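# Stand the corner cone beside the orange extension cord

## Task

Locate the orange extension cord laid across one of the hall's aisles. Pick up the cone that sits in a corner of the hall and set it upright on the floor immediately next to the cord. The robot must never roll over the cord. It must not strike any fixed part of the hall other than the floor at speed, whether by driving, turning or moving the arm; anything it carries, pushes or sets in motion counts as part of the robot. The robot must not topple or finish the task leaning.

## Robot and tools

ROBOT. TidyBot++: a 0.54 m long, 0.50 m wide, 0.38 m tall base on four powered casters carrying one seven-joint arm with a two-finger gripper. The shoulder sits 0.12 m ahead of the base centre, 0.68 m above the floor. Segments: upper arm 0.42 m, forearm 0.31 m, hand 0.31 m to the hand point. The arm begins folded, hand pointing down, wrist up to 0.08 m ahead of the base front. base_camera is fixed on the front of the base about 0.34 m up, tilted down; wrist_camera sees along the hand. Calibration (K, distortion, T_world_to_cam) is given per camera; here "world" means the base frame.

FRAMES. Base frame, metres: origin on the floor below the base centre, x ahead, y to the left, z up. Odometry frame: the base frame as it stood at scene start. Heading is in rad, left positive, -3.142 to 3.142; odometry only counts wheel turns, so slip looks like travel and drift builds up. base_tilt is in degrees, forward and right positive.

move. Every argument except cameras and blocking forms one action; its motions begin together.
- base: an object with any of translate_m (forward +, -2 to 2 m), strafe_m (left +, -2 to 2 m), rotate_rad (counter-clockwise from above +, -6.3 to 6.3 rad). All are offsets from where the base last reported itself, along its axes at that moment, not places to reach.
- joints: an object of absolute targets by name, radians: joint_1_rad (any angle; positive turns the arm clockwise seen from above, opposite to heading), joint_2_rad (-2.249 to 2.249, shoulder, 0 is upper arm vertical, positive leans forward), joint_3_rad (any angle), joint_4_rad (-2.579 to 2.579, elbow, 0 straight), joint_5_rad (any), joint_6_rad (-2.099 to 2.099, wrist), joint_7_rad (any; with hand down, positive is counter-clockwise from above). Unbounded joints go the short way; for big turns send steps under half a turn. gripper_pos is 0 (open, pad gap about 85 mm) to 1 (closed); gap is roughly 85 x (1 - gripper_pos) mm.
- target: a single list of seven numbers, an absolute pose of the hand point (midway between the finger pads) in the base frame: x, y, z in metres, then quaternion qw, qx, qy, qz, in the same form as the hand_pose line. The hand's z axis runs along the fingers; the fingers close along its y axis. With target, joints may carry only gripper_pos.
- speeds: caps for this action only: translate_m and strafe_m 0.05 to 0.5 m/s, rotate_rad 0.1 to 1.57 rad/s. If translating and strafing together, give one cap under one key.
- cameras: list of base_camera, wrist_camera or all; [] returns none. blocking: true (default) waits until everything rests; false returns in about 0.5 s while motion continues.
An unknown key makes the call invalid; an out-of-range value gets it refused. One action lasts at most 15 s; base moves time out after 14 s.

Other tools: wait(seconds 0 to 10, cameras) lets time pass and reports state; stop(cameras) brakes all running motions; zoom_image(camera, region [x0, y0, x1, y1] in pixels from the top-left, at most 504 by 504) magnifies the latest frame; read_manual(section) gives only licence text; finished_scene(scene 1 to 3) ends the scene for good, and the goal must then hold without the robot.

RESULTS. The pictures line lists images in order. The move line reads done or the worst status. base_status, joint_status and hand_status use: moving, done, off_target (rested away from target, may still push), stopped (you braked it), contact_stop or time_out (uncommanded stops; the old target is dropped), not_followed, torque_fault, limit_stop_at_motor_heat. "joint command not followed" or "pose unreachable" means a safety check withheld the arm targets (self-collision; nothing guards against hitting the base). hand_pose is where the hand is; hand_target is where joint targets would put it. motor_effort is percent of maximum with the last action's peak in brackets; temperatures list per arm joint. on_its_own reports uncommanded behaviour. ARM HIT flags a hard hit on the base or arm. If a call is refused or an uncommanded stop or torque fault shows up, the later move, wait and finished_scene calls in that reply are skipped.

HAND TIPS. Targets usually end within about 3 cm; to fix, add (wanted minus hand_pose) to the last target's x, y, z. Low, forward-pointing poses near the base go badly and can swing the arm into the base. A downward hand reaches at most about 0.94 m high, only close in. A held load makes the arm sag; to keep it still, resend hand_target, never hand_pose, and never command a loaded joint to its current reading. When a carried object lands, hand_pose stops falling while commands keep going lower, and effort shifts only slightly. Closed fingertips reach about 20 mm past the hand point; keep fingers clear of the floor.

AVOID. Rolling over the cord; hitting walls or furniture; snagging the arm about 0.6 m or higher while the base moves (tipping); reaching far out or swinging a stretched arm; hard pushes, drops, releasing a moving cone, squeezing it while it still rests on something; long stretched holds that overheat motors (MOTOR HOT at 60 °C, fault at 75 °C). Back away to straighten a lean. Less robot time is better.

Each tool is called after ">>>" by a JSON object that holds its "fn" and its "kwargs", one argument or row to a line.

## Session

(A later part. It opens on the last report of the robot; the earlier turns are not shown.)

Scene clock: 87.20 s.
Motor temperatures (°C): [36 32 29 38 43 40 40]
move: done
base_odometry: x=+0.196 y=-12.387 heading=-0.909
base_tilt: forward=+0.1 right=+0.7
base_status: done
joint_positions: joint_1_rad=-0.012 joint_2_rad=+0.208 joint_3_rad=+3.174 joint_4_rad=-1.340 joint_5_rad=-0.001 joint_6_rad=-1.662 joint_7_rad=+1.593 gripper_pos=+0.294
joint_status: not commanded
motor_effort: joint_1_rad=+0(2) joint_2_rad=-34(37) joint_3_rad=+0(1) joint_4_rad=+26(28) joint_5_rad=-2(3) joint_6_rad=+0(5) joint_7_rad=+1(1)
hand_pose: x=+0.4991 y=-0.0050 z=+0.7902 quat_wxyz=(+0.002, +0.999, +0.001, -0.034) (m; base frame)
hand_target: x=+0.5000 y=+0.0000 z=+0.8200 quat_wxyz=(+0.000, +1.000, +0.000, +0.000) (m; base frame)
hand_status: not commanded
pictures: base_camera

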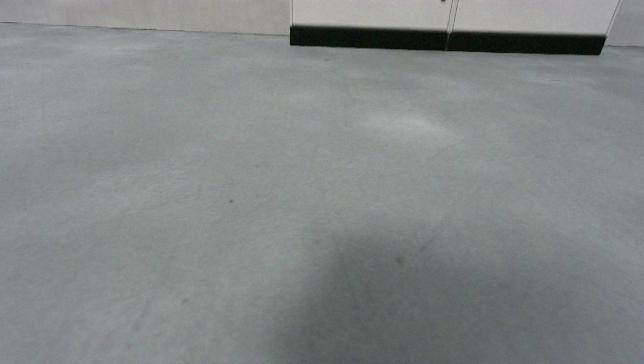

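>>> {"fn": "move", "kwargs": {
  "base": {"translate_m":1.1,"strafe_m":0.5},
  "cameras": []
}}

>>> {"fn": "move", "kwargs": {
  "base": {"rotate_rad":1.57},
  "speeds": {"rotate_rad":1.0}
}}

Scene clock: 90.83 s.
Motor temperatures (°C): [36 32 29 38 43 40 40]
move: done
base_odometry: x=+1.267 y=-12.948 heading=-0.909
base_tilt: forward=+0.1 right=+0.8
base_status: done
joint_positions: joint_1_rad=-0.012 joint_2_rad=+0.208 joint_3_rad=+3.174 joint_4_rad=-1.340 joint_5_rad=-0.001 joint_6_rad=-1.662 joint_7_rad=+1.593 gripper_pos=+0.294
joint_status: not commanded
motor_effort: joint_1_rad=+0(3) joint_2_rad=-34(37) joint_3_rad=+0(2) joint_4_rad=+25(26) joint_5_rad=-1(3) joint_6_rad=+0(4) joint_7_rad=+1(1)
hand_pose: x=+0.4990 y=-0.0049 z=+0.7901 quat_wxyz=(+0.002, +0.999, +0.001, -0.034) (m; base frame)
hand_target: x=+0.5000 y=+0.0000 z=+0.8200 quat_wxyz=(+0.000, +1.000, +0.000, +0.000) (m; base frame)
hand_status: not commanded
pictures: none
No camera images: "cameras" was empty.

Scene clock: 93.33 s.
Motor temperatures (°C): [36 32 29 38 43 40 40]
move: done
base_odometry: x=+1.267 y=-12.948 heading=+0.660
base_tilt: forward=+0.1 right=+0.7
base_status: done
joint_positions: joint_1_rad=-0.021 joint_2_rad=+0.208 joint_3_rad=+3.174 joint_4_rad=-1.340 joint_5_rad=-0.004 joint_6_rad=-1.662 joint_7_rad=+1.593 gripper_pos=+0.294
joint_status: not commanded
motor_effort: joint_1_rad=+1(4) joint_2_rad=-34(35) joint_3_rad=+1(4) joint_4_rad=+25(26) joint_5_rad=-1(6) joint_6_rad=-1(3) joint_7_rad=+1(1)
hand_pose: x=+0.4990 y=-0.0005 z=+0.7901 quat_wxyz=(+0.001, +0.999, +0.006, -0.034) (m; base frame)
hand_target: x=+0.5000 y=+0.0000 z=+0.8200 quat_wxyz=(+0.000, +1.000, +0.000, +0.000) (m; base frame)
hand_status: not commanded
pictures: base_camera, wrist_camera
camera_calibration:
wrist_camera: T_world_to_cam=[[0.0495223, -0.998152, 0.0352094, -0.0595269], [-0.993111, -0.0454624, 0.108003, 0.463726], [-0.106203, -0.0403154, -0.993527, 0.97373], [0, 0, 0, 1]] pos_world=[0.566892, 0.000921521, 0.919438]

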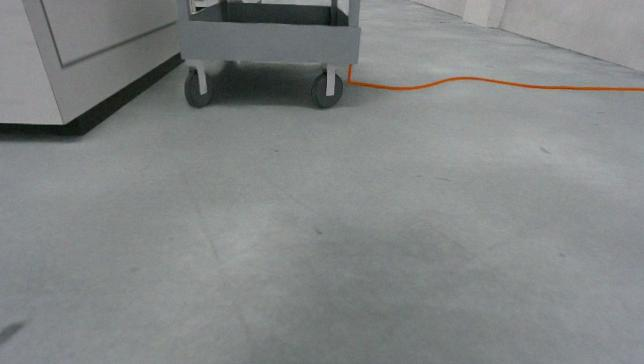

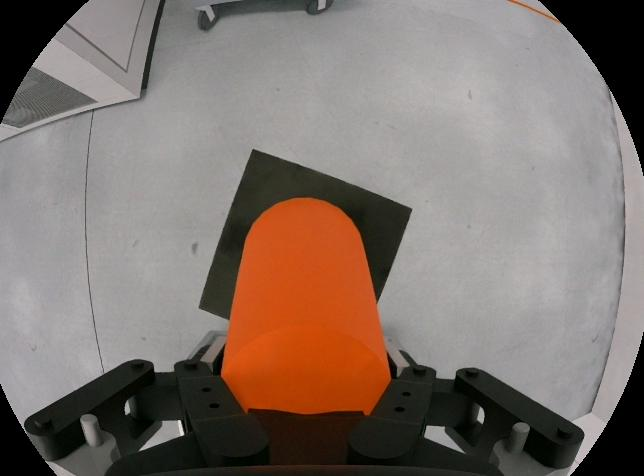

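>>> {"fn": "move", "kwargs": {
  "base": {"translate_m":0.90,"strafe_m":-0.66},
  "speeds": {"translate_m":0.4},
  "target": [0.56, 0.0, 0.70, 0, 0.983, 0.184, 0]
}}

Scene clock: 97.80 s.
Motor temperatures (°C): [36 32 29 38 43 40 40]
move: off_target
base_odometry: x=+2.383 y=-12.917 heading=+0.661
base_tilt: forward=+0.1 right=+0.8
base_status: done
joint_positions: joint_1_rad=+0.017 joint_2_rad=+0.377 joint_3_rad=+3.128 joint_4_rad=-1.501 joint_5_rad=-0.004 joint_6_rad=-1.379 joint_7_rad=+1.889 gripper_pos=+0.295
joint_status: not commanded
motor_effort: joint_1_rad=+0(2) joint_2_rad=-40(44) joint_3_rad=+0(2) joint_4_rad=+23(26) joint_5_rad=-2(4) joint_6_rad=-2(6) joint_7_rad=+1(1)
hand_pose: x=+0.5376 y=+0.0006 z=+0.6688 quat_wxyz=(-0.014, +0.986, +0.155, -0.056) (m; base frame)
hand_target: x=+0.5600 y=+0.0000 z=+0.7000 quat_wxyz=(+0.000, +0.983, +0.184, +0.000) (m; base frame)
hand_status: off_target (0.038 m and 7.4 deg from the pose sent, 0.109 m and 20.9 deg at the start)
pictures: base_camera, wrist_camera
camera_calibration:
wrist_camera: T_world_to_cam=[[0.341728, -0.939727, -0.0115879, -0.181835], [-0.929395, -0.339749, 0.144203, 0.456923], [-0.139449, -0.0385086, -0.98948, 0.872527], [0, 0, 0, 1]] pos_world=[0.608473, 0.0179634, 0.795352]

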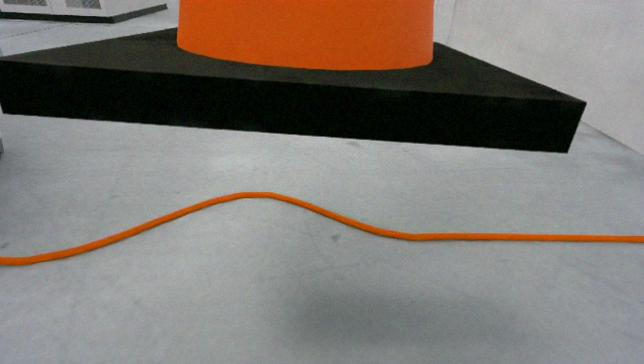

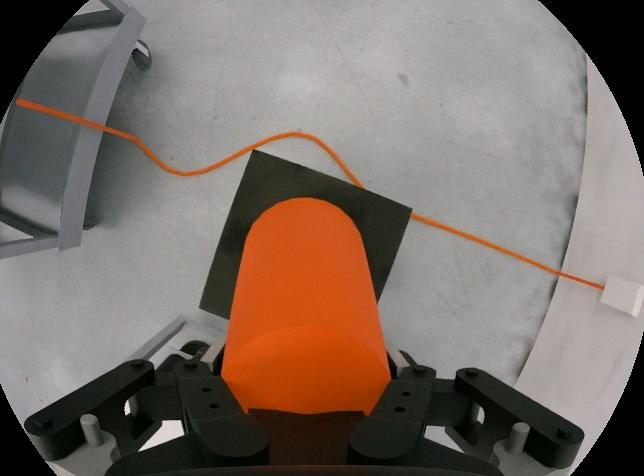

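>>> {"fn": "move", "kwargs": {
  "base": {"translate_m":-0.03,"strafe_m":0.04},
  "speeds": {"translate_m":0.15},
  "target": [0.565, 0.0, 0.48, 0, 0.978, 0.20, 0.055]
}}

Scene clock: 100.00 s.
Motor temperatures (°C): [36 32 29 38 43 40 40]
move: off_target
base_odometry: x=+2.335 y=-12.904 heading=+0.661
base_tilt: forward=+0.1 right=+0.7
base_status: done
joint_positions: joint_1_rad=+0.088 joint_2_rad=+0.598 joint_3_rad=+3.057 joint_4_rad=-1.948 joint_5_rad=+0.022 joint_6_rad=-0.607 joint_7_rad=+1.889 gripper_pos=+0.295
joint_status: not commanded
motor_effort: joint_1_rad=+0(2) joint_2_rad=-42(45) joint_3_rad=-2(3) joint_4_rad=+15(22) joint_5_rad=-2(4) joint_6_rad=+0(3) joint_7_rad=+0(1)
hand_pose: x=+0.5283 y=+0.0006 z=+0.4594 quat_wxyz=(-0.018, +0.987, +0.159, -0.002) (m; base frame)
hand_target: x=+0.5650 y=+0.0000 z=+0.4800 quat_wxyz=(+0.000, +0.978, +0.200, +0.055) (m; base frame)
hand_status: off_target (0.042 m and 8.4 deg from the pose sent, 0.191 m and 13.9 deg at the start)
pictures: base_camera, wrist_camera
camera_calibration:
wrist_camera: T_world_to_cam=[[0.346068, -0.938209, 0.000591325, -0.18895], [-0.937605, -0.345823, 0.0361023, 0.532422], [-0.0336671, -0.0130483, -0.999348, 0.612719], [0, 0, 0, 1]] pos_world=[0.58522, 0.0148441, 0.59321]

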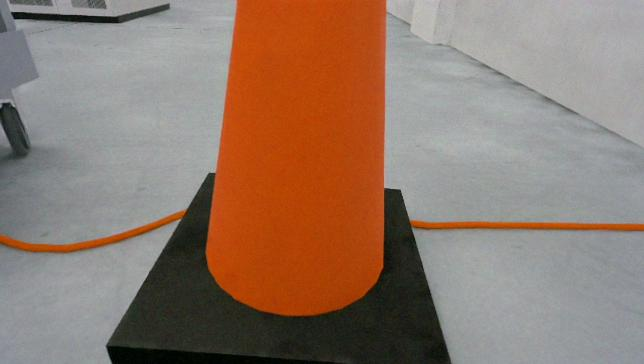

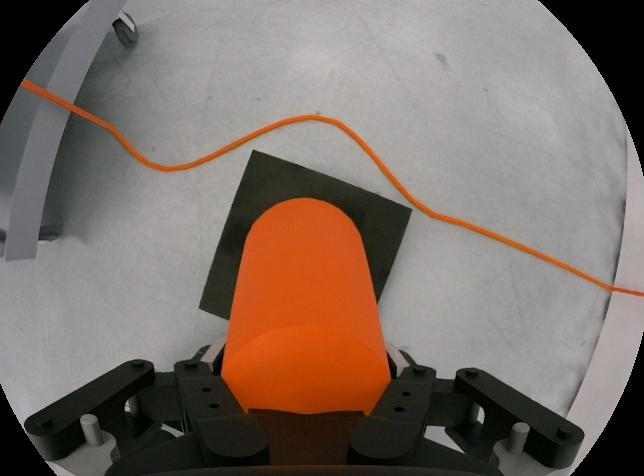

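>>> {"fn": "move", "kwargs": {
  "base": {"translate_m":-0.012},
  "speeds": {"translate_m":0.1},
  "target": [0.563, 0.0, 0.445, 0, 0.976, 0.21, 0.045],
  "cameras": []
}}

>>> {"fn": "move", "kwargs": {
  "target": [0.555, 0.0, 0.425, 0, 0.976, 0.21, 0.035]
}}

Scene clock: 101.43 s.
Motor temperatures (°C): [36 32 29 38 43 40 40]
move: off_target
base_odometry: x=+2.325 y=-12.911 heading=+0.661
base_tilt: forward=+0.1 right=+0.7
base_status: done
joint_positions: joint_1_rad=+0.088 joint_2_rad=+0.681 joint_3_rad=+3.055 joint_4_rad=-1.958 joint_5_rad=+0.053 joint_6_rad=-0.531 joint_7_rad=+1.889 gripper_pos=+0.295
joint_status: not commanded
motor_effort: joint_1_rad=+0(1) joint_2_rad=-42(45) joint_3_rad=-2(3) joint_4_rad=+13(15) joint_5_rad=-2(3) joint_6_rad=+0(1) joint_7_rad=+1(1)
hand_pose: x=+0.5263 y=-0.0014 z=+0.4236 quat_wxyz=(-0.016, +0.985, +0.171, -0.010) (m; base frame)
hand_target: x=+0.5630 y=+0.0000 z=+0.4450 quat_wxyz=(+0.000, +0.977, +0.210, +0.045) (m; base frame)
hand_status: off_target (0.043 m and 8.0 deg from the pose sent, 0.038 m and 8.3 deg at the start)
pictures: none
No camera images: "cameras" was empty.

Scene clock: 102.20 s.
Motor temperatures (°C): [36 32 29 38 43 40 40]
move: off_target
base_odometry: x=+2.325 y=-12.911 heading=+0.661
base_tilt: forward=+0.1 right=+0.8
base_status: not commanded
joint_positions: joint_1_rad=+0.088 joint_2_rad=+0.714 joint_3_rad=+3.055 joint_4_rad=-1.967 joint_5_rad=+0.070 joint_6_rad=-0.492 joint_7_rad=+1.889 gripper_pos=+0.295
joint_status: not commanded
motor_effort: joint_1_rad=+0(1) joint_2_rad=-43(44) joint_3_rad=-2(3) joint_4_rad=+12(13) joint_5_rad=-2(3) joint_6_rad=+0(1) joint_7_rad=+1(1)
hand_pose: x=+0.5244 y=-0.0026 z=+0.4086 quat_wxyz=(-0.014, +0.984, +0.178, -0.012) (m; base frame)
hand_target: x=+0.5550 y=+0.0000 z=+0.4250 quat_wxyz=(+0.000, +0.977, +0.210, +0.035) (m; base frame)
hand_status: off_target (0.035 m and 6.8 deg from the pose sent, 0.029 m and 7.1 deg at the start)
pictures: base_camera, wrist_camera
camera_calibration:
wrist_camera: T_world_to_cam=[[0.383406, -0.923574, 0.00330645, -0.211286], [-0.922184, -0.382627, 0.0563385, 0.513078], [-0.0507676, -0.0246496, -0.998406, 0.570269], [0, 0, 0, 1]] pos_world=[0.583112, 0.0152363, 0.541153]

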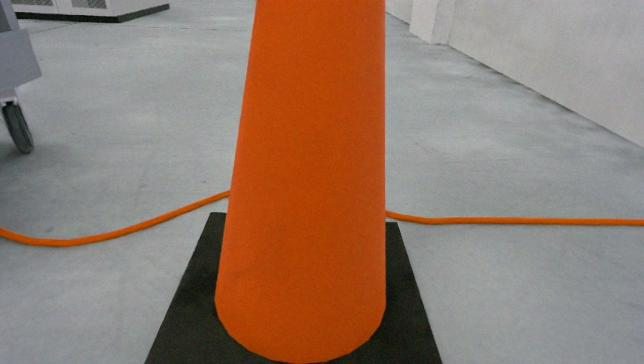

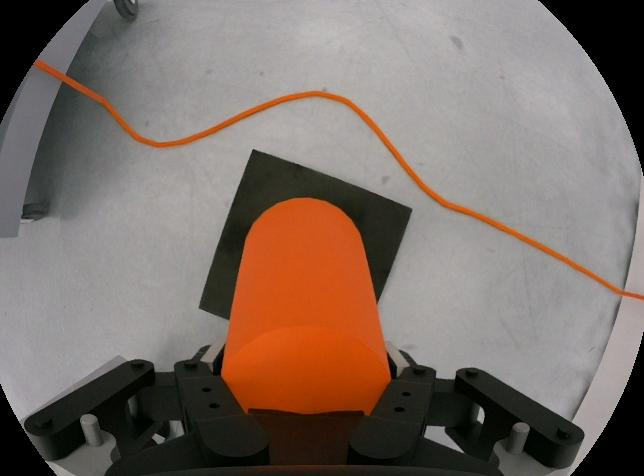

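>>> {"fn": "move", "kwargs": {
  "target": [0.560, 0.002, 0.407, 0, 0.976, 0.21, 0.04],
  "cameras": ["wrist_camera"]
}}

>>> {"fn": "move", "kwargs": {
  "target": [0.560, 0.002, 0.397, 0, 0.976, 0.21, 0.03],
  "cameras": ["base_camera","wrist_camera"]
}}

Scene clock: 103.00 s.
Motor temperatures (°C): [36 32 29 38 43 40 40]
move: off_target
base_odometry: x=+2.325 y=-12.911 heading=+0.661
base_tilt: forward=+0.1 right=+0.8
base_status: not commanded
joint_positions: joint_1_rad=+0.088 joint_2_rad=+0.719 joint_3_rad=+3.052 joint_4_rad=-1.968 joint_5_rad=+0.074 joint_6_rad=-0.478 joint_7_rad=+1.886 gripper_pos=+0.295
joint_status: not commanded
motor_effort: joint_1_rad=+2(2) joint_2_rad=-34(42) joint_3_rad=-1(2) joint_4_rad=+11(14) joint_5_rad=+0(2) joint_6_rad=+4(5) joint_7_rad=+2(2)
hand_pose: x=+0.5269 y=-0.0013 z=+0.4063 quat_wxyz=(-0.014, +0.984, +0.180, -0.008) (m; base frame)
hand_target: x=+0.5600 y=+0.0020 z=+0.4070 quat_wxyz=(+0.000, +0.977, +0.210, +0.040) (m; base frame)
hand_status: off_target (0.033 m and 6.7 deg from the pose sent, 0.036 m and 7.2 deg at the start)
pictures: wrist_camera
camera_calibration:
wrist_camera: T_world_to_cam=[[0.386185, -0.922406, 0.00530597, -0.213271], [-0.921441, -0.385503, 0.0483116, 0.518898], [-0.0425174, -0.0235464, -0.998818, 0.563962], [0, 0, 0, 1]] pos_world=[0.584474, 0.0165932, 0.539358]

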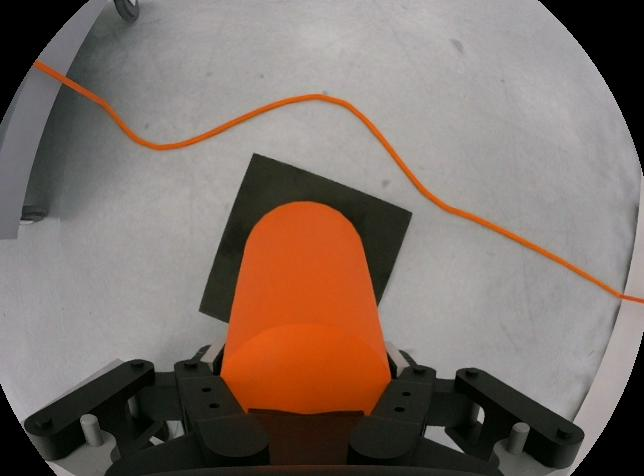

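Scene clock: 103.63 s.
Motor temperatures (°C): [36 32 29 38 43 40 40]
move: off_target
base_odometry: x=+2.325 y=-12.911 heading=+0.661
base_tilt: forward=+0.1 right=+0.8
base_status: not commanded
joint_positions: joint_1_rad=+0.085 joint_2_rad=+0.721 joint_3_rad=+3.052 joint_4_rad=-1.967 joint_5_rad=+0.075 joint_6_rad=-0.478 joint_7_rad=+1.884 gripper_pos=+0.295
joint_status: not commanded
motor_effort: joint_1_rad=+1(2) joint_2_rad=-30(34) joint_3_rad=-1(2) joint_4_rad=+12(13) joint_5_rad=+0(1) joint_6_rad=+6(7) joint_7_rad=+3(4)
hand_pose: x=+0.5272 y=-0.0002 z=+0.4057 quat_wxyz=(-0.014, +0.983, +0.180, -0.008) (m; base frame)
hand_target: x=+0.5600 y=+0.0020 z=+0.3970 quat_wxyz=(+0.000, +0.977, +0.210, +0.030) (m; base frame)
hand_status: off_target (0.034 m and 5.8 deg from the pose sent, 0.035 m and 5.8 deg at the start)
pictures: base_camera, wrist_camera
camera_calibration:
wrist_camera: T_world_to_cam=[[0.387527, -0.921842, 0.00545608, -0.213189], [-0.920856, -0.386823, 0.0489228, 0.519018], [-0.0429885, -0.0239832, -0.998788, 0.563679], [0, 0, 0, 1]] pos_world=[0.584789, 0.0177597, 0.538767]

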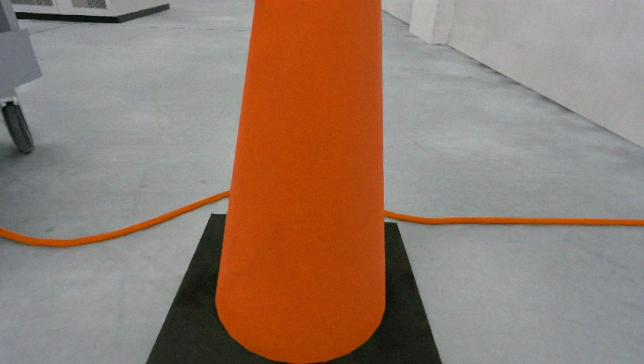

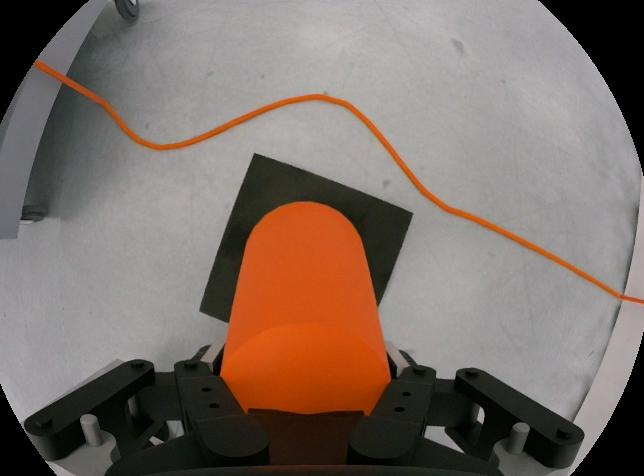

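>>> {"fn": "move", "kwargs": {
  "joints": {"gripper_pos":0},
  "cameras": ["wrist_camera"]
}}

>>> {"fn": "move", "kwargs": {
  "target": [0.530, 0.0, 0.60, 0, 0.979, 0.2, 0.0],
  "cameras": ["wrist_camera"]
}}

>>> {"fn": "move", "kwargs": {
  "base": {"translate_m":-0.25}
}}

Scene clock: 104.97 s.
Motor temperatures (°C): [36 32 29 38 43 40 40]
move: done
base_odometry: x=+2.325 y=-12.911 heading=+0.661
base_tilt: forward=+0.1 right=+0.7
base_status: not commanded
joint_positions: joint_1_rad=+0.078 joint_2_rad=+0.737 joint_3_rad=+3.041 joint_4_rad=-1.956 joint_5_rad=+0.084 joint_6_rad=-0.445 joint_7_rad=+1.884 gripper_pos=+0.000
joint_status: all done
motor_effort: joint_1_rad=+1(4) joint_2_rad=-33(35) joint_3_rad=+0(3) joint_4_rad=+10(13) joint_5_rad=-1(2) joint_6_rad=+1(6) joint_7_rad=+0(3)
hand_pose: x=+0.5394 y=+0.0077 z=+0.4009 quat_wxyz=(-0.015, +0.981, +0.191, +0.007) (m; base frame)
hand_target: x=+0.5600 y=+0.0020 z=+0.3970 quat_wxyz=(+0.000, +0.977, +0.210, +0.030) (m; base frame)
hand_status: not commanded
pictures: wrist_camera
camera_calibration:
wrist_camera: T_world_to_cam=[[0.40748, -0.913149, 0.0109495, -0.223563], [-0.913113, -0.407226, 0.019775, 0.541203], [-0.0135986, -0.018056, -0.999744, 0.544054], [0, 0, 0, 1]] pos_world=[0.592676, 0.0260693, 0.53566]

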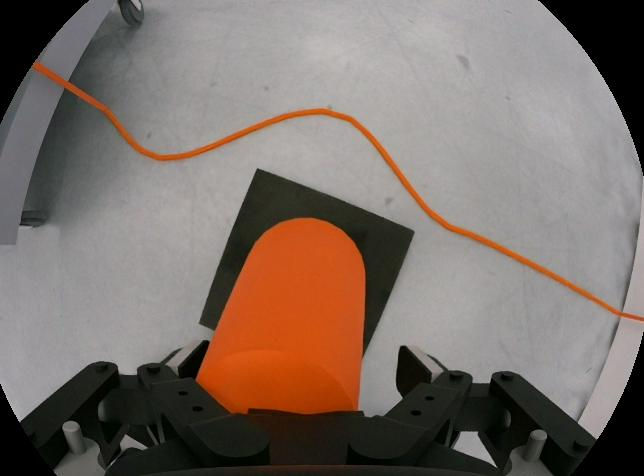

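Scene clock: 106.57 s.
Motor temperatures (°C): [36 32 29 38 43 40 40]
move: off_target
base_odometry: x=+2.325 y=-12.911 heading=+0.661
base_tilt: forward=+0.1 right=+0.7
base_status: not commanded
joint_positions: joint_1_rad=+0.066 joint_2_rad=+0.360 joint_3_rad=+3.055 joint_4_rad=-1.794 joint_5_rad=+0.067 joint_6_rad=-0.954 joint_7_rad=+1.909 gripper_pos=+0.000
joint_status: not commanded
motor_effort: joint_1_rad=+0(2) joint_2_rad=-28(37) joint_3_rad=+0(1) joint_4_rad=+15(16) joint_5_rad=-1(2) joint_6_rad=+0(2) joint_7_rad=+1(1)
hand_pose: x=+0.5395 y=-0.0066 z=+0.5921 quat_wxyz=(+0.015, +0.981, +0.194, +0.015) (m; base frame)
hand_target: x=+0.5300 y=+0.0000 z=+0.6000 quat_wxyz=(+0.000, +0.980, +0.200, +0.000) (m; base frame)
hand_status: off_target (0.014 m and 2.5 deg from the pose sent, 0.199 m and 2.1 deg at the start)
pictures: wrist_camera
camera_calibration:
wrist_camera: T_world_to_cam=[[0.410564, -0.908937, 0.0725975, -0.276954], [-0.911717, -0.410475, 0.0168321, 0.532705], [0.0145001, -0.073099, -0.997219, 0.717947], [0, 0, 0, 1]] pos_world=[0.588973, 0.0194094, 0.72709]

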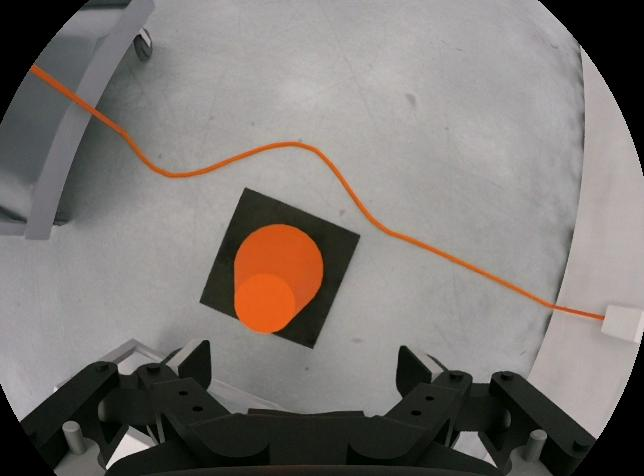

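Scene clock: 108.17 s.
Motor temperatures (°C): [36 32 29 38 43 40 40]
move: done
base_odometry: x=+2.127 y=-13.065 heading=+0.661
base_tilt: forward=+0.1 right=+0.8
base_status: done
joint_positions: joint_1_rad=+0.065 joint_2_rad=+0.354 joint_3_rad=+3.056 joint_4_rad=-1.789 joint_5_rad=+0.067 joint_6_rad=-0.968 joint_7_rad=+1.909 gripper_pos=+0.000
joint_status: not commanded
motor_effort: joint_1_rad=+0(1) joint_2_rad=-28(31) joint_3_rad=+0(1) joint_4_rad=+15(18) joint_5_rad=-1(2) joint_6_rad=+0(2) joint_7_rad=+1(1)
hand_pose: x=+0.5383 y=-0.0069 z=+0.5962 quat_wxyz=(+0.016, +0.981, +0.194, +0.014) (m; base frame)
hand_target: x=+0.5300 y=+0.0000 z=+0.6000 quat_wxyz=(+0.000, +0.980, +0.200, +0.000) (m; base frame)
hand_status: not commanded
pictures: base_camera, wrist_camera
camera_calibration:
wrist_camera: T_world_to_cam=[[0.410249, -0.909042, 0.0730657, -0.277127], [-0.911886, -0.409998, 0.0190998, 0.530154], [0.0125943, -0.0744633, -0.997144, 0.723041], [0, 0, 0, 1]] pos_world=[0.588025, 0.0192821, 0.731099]

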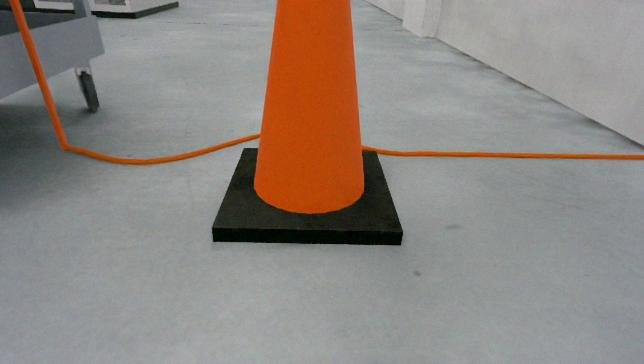

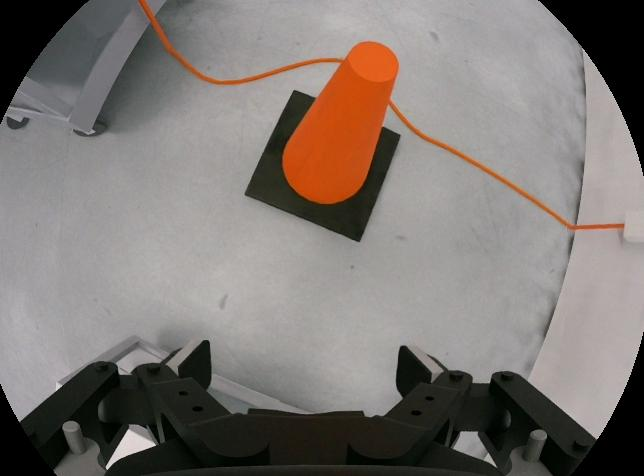

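>>> {"fn": "finished_scene", "kwargs": {
  "scene": 2
}}

The scene is finished: the task was done.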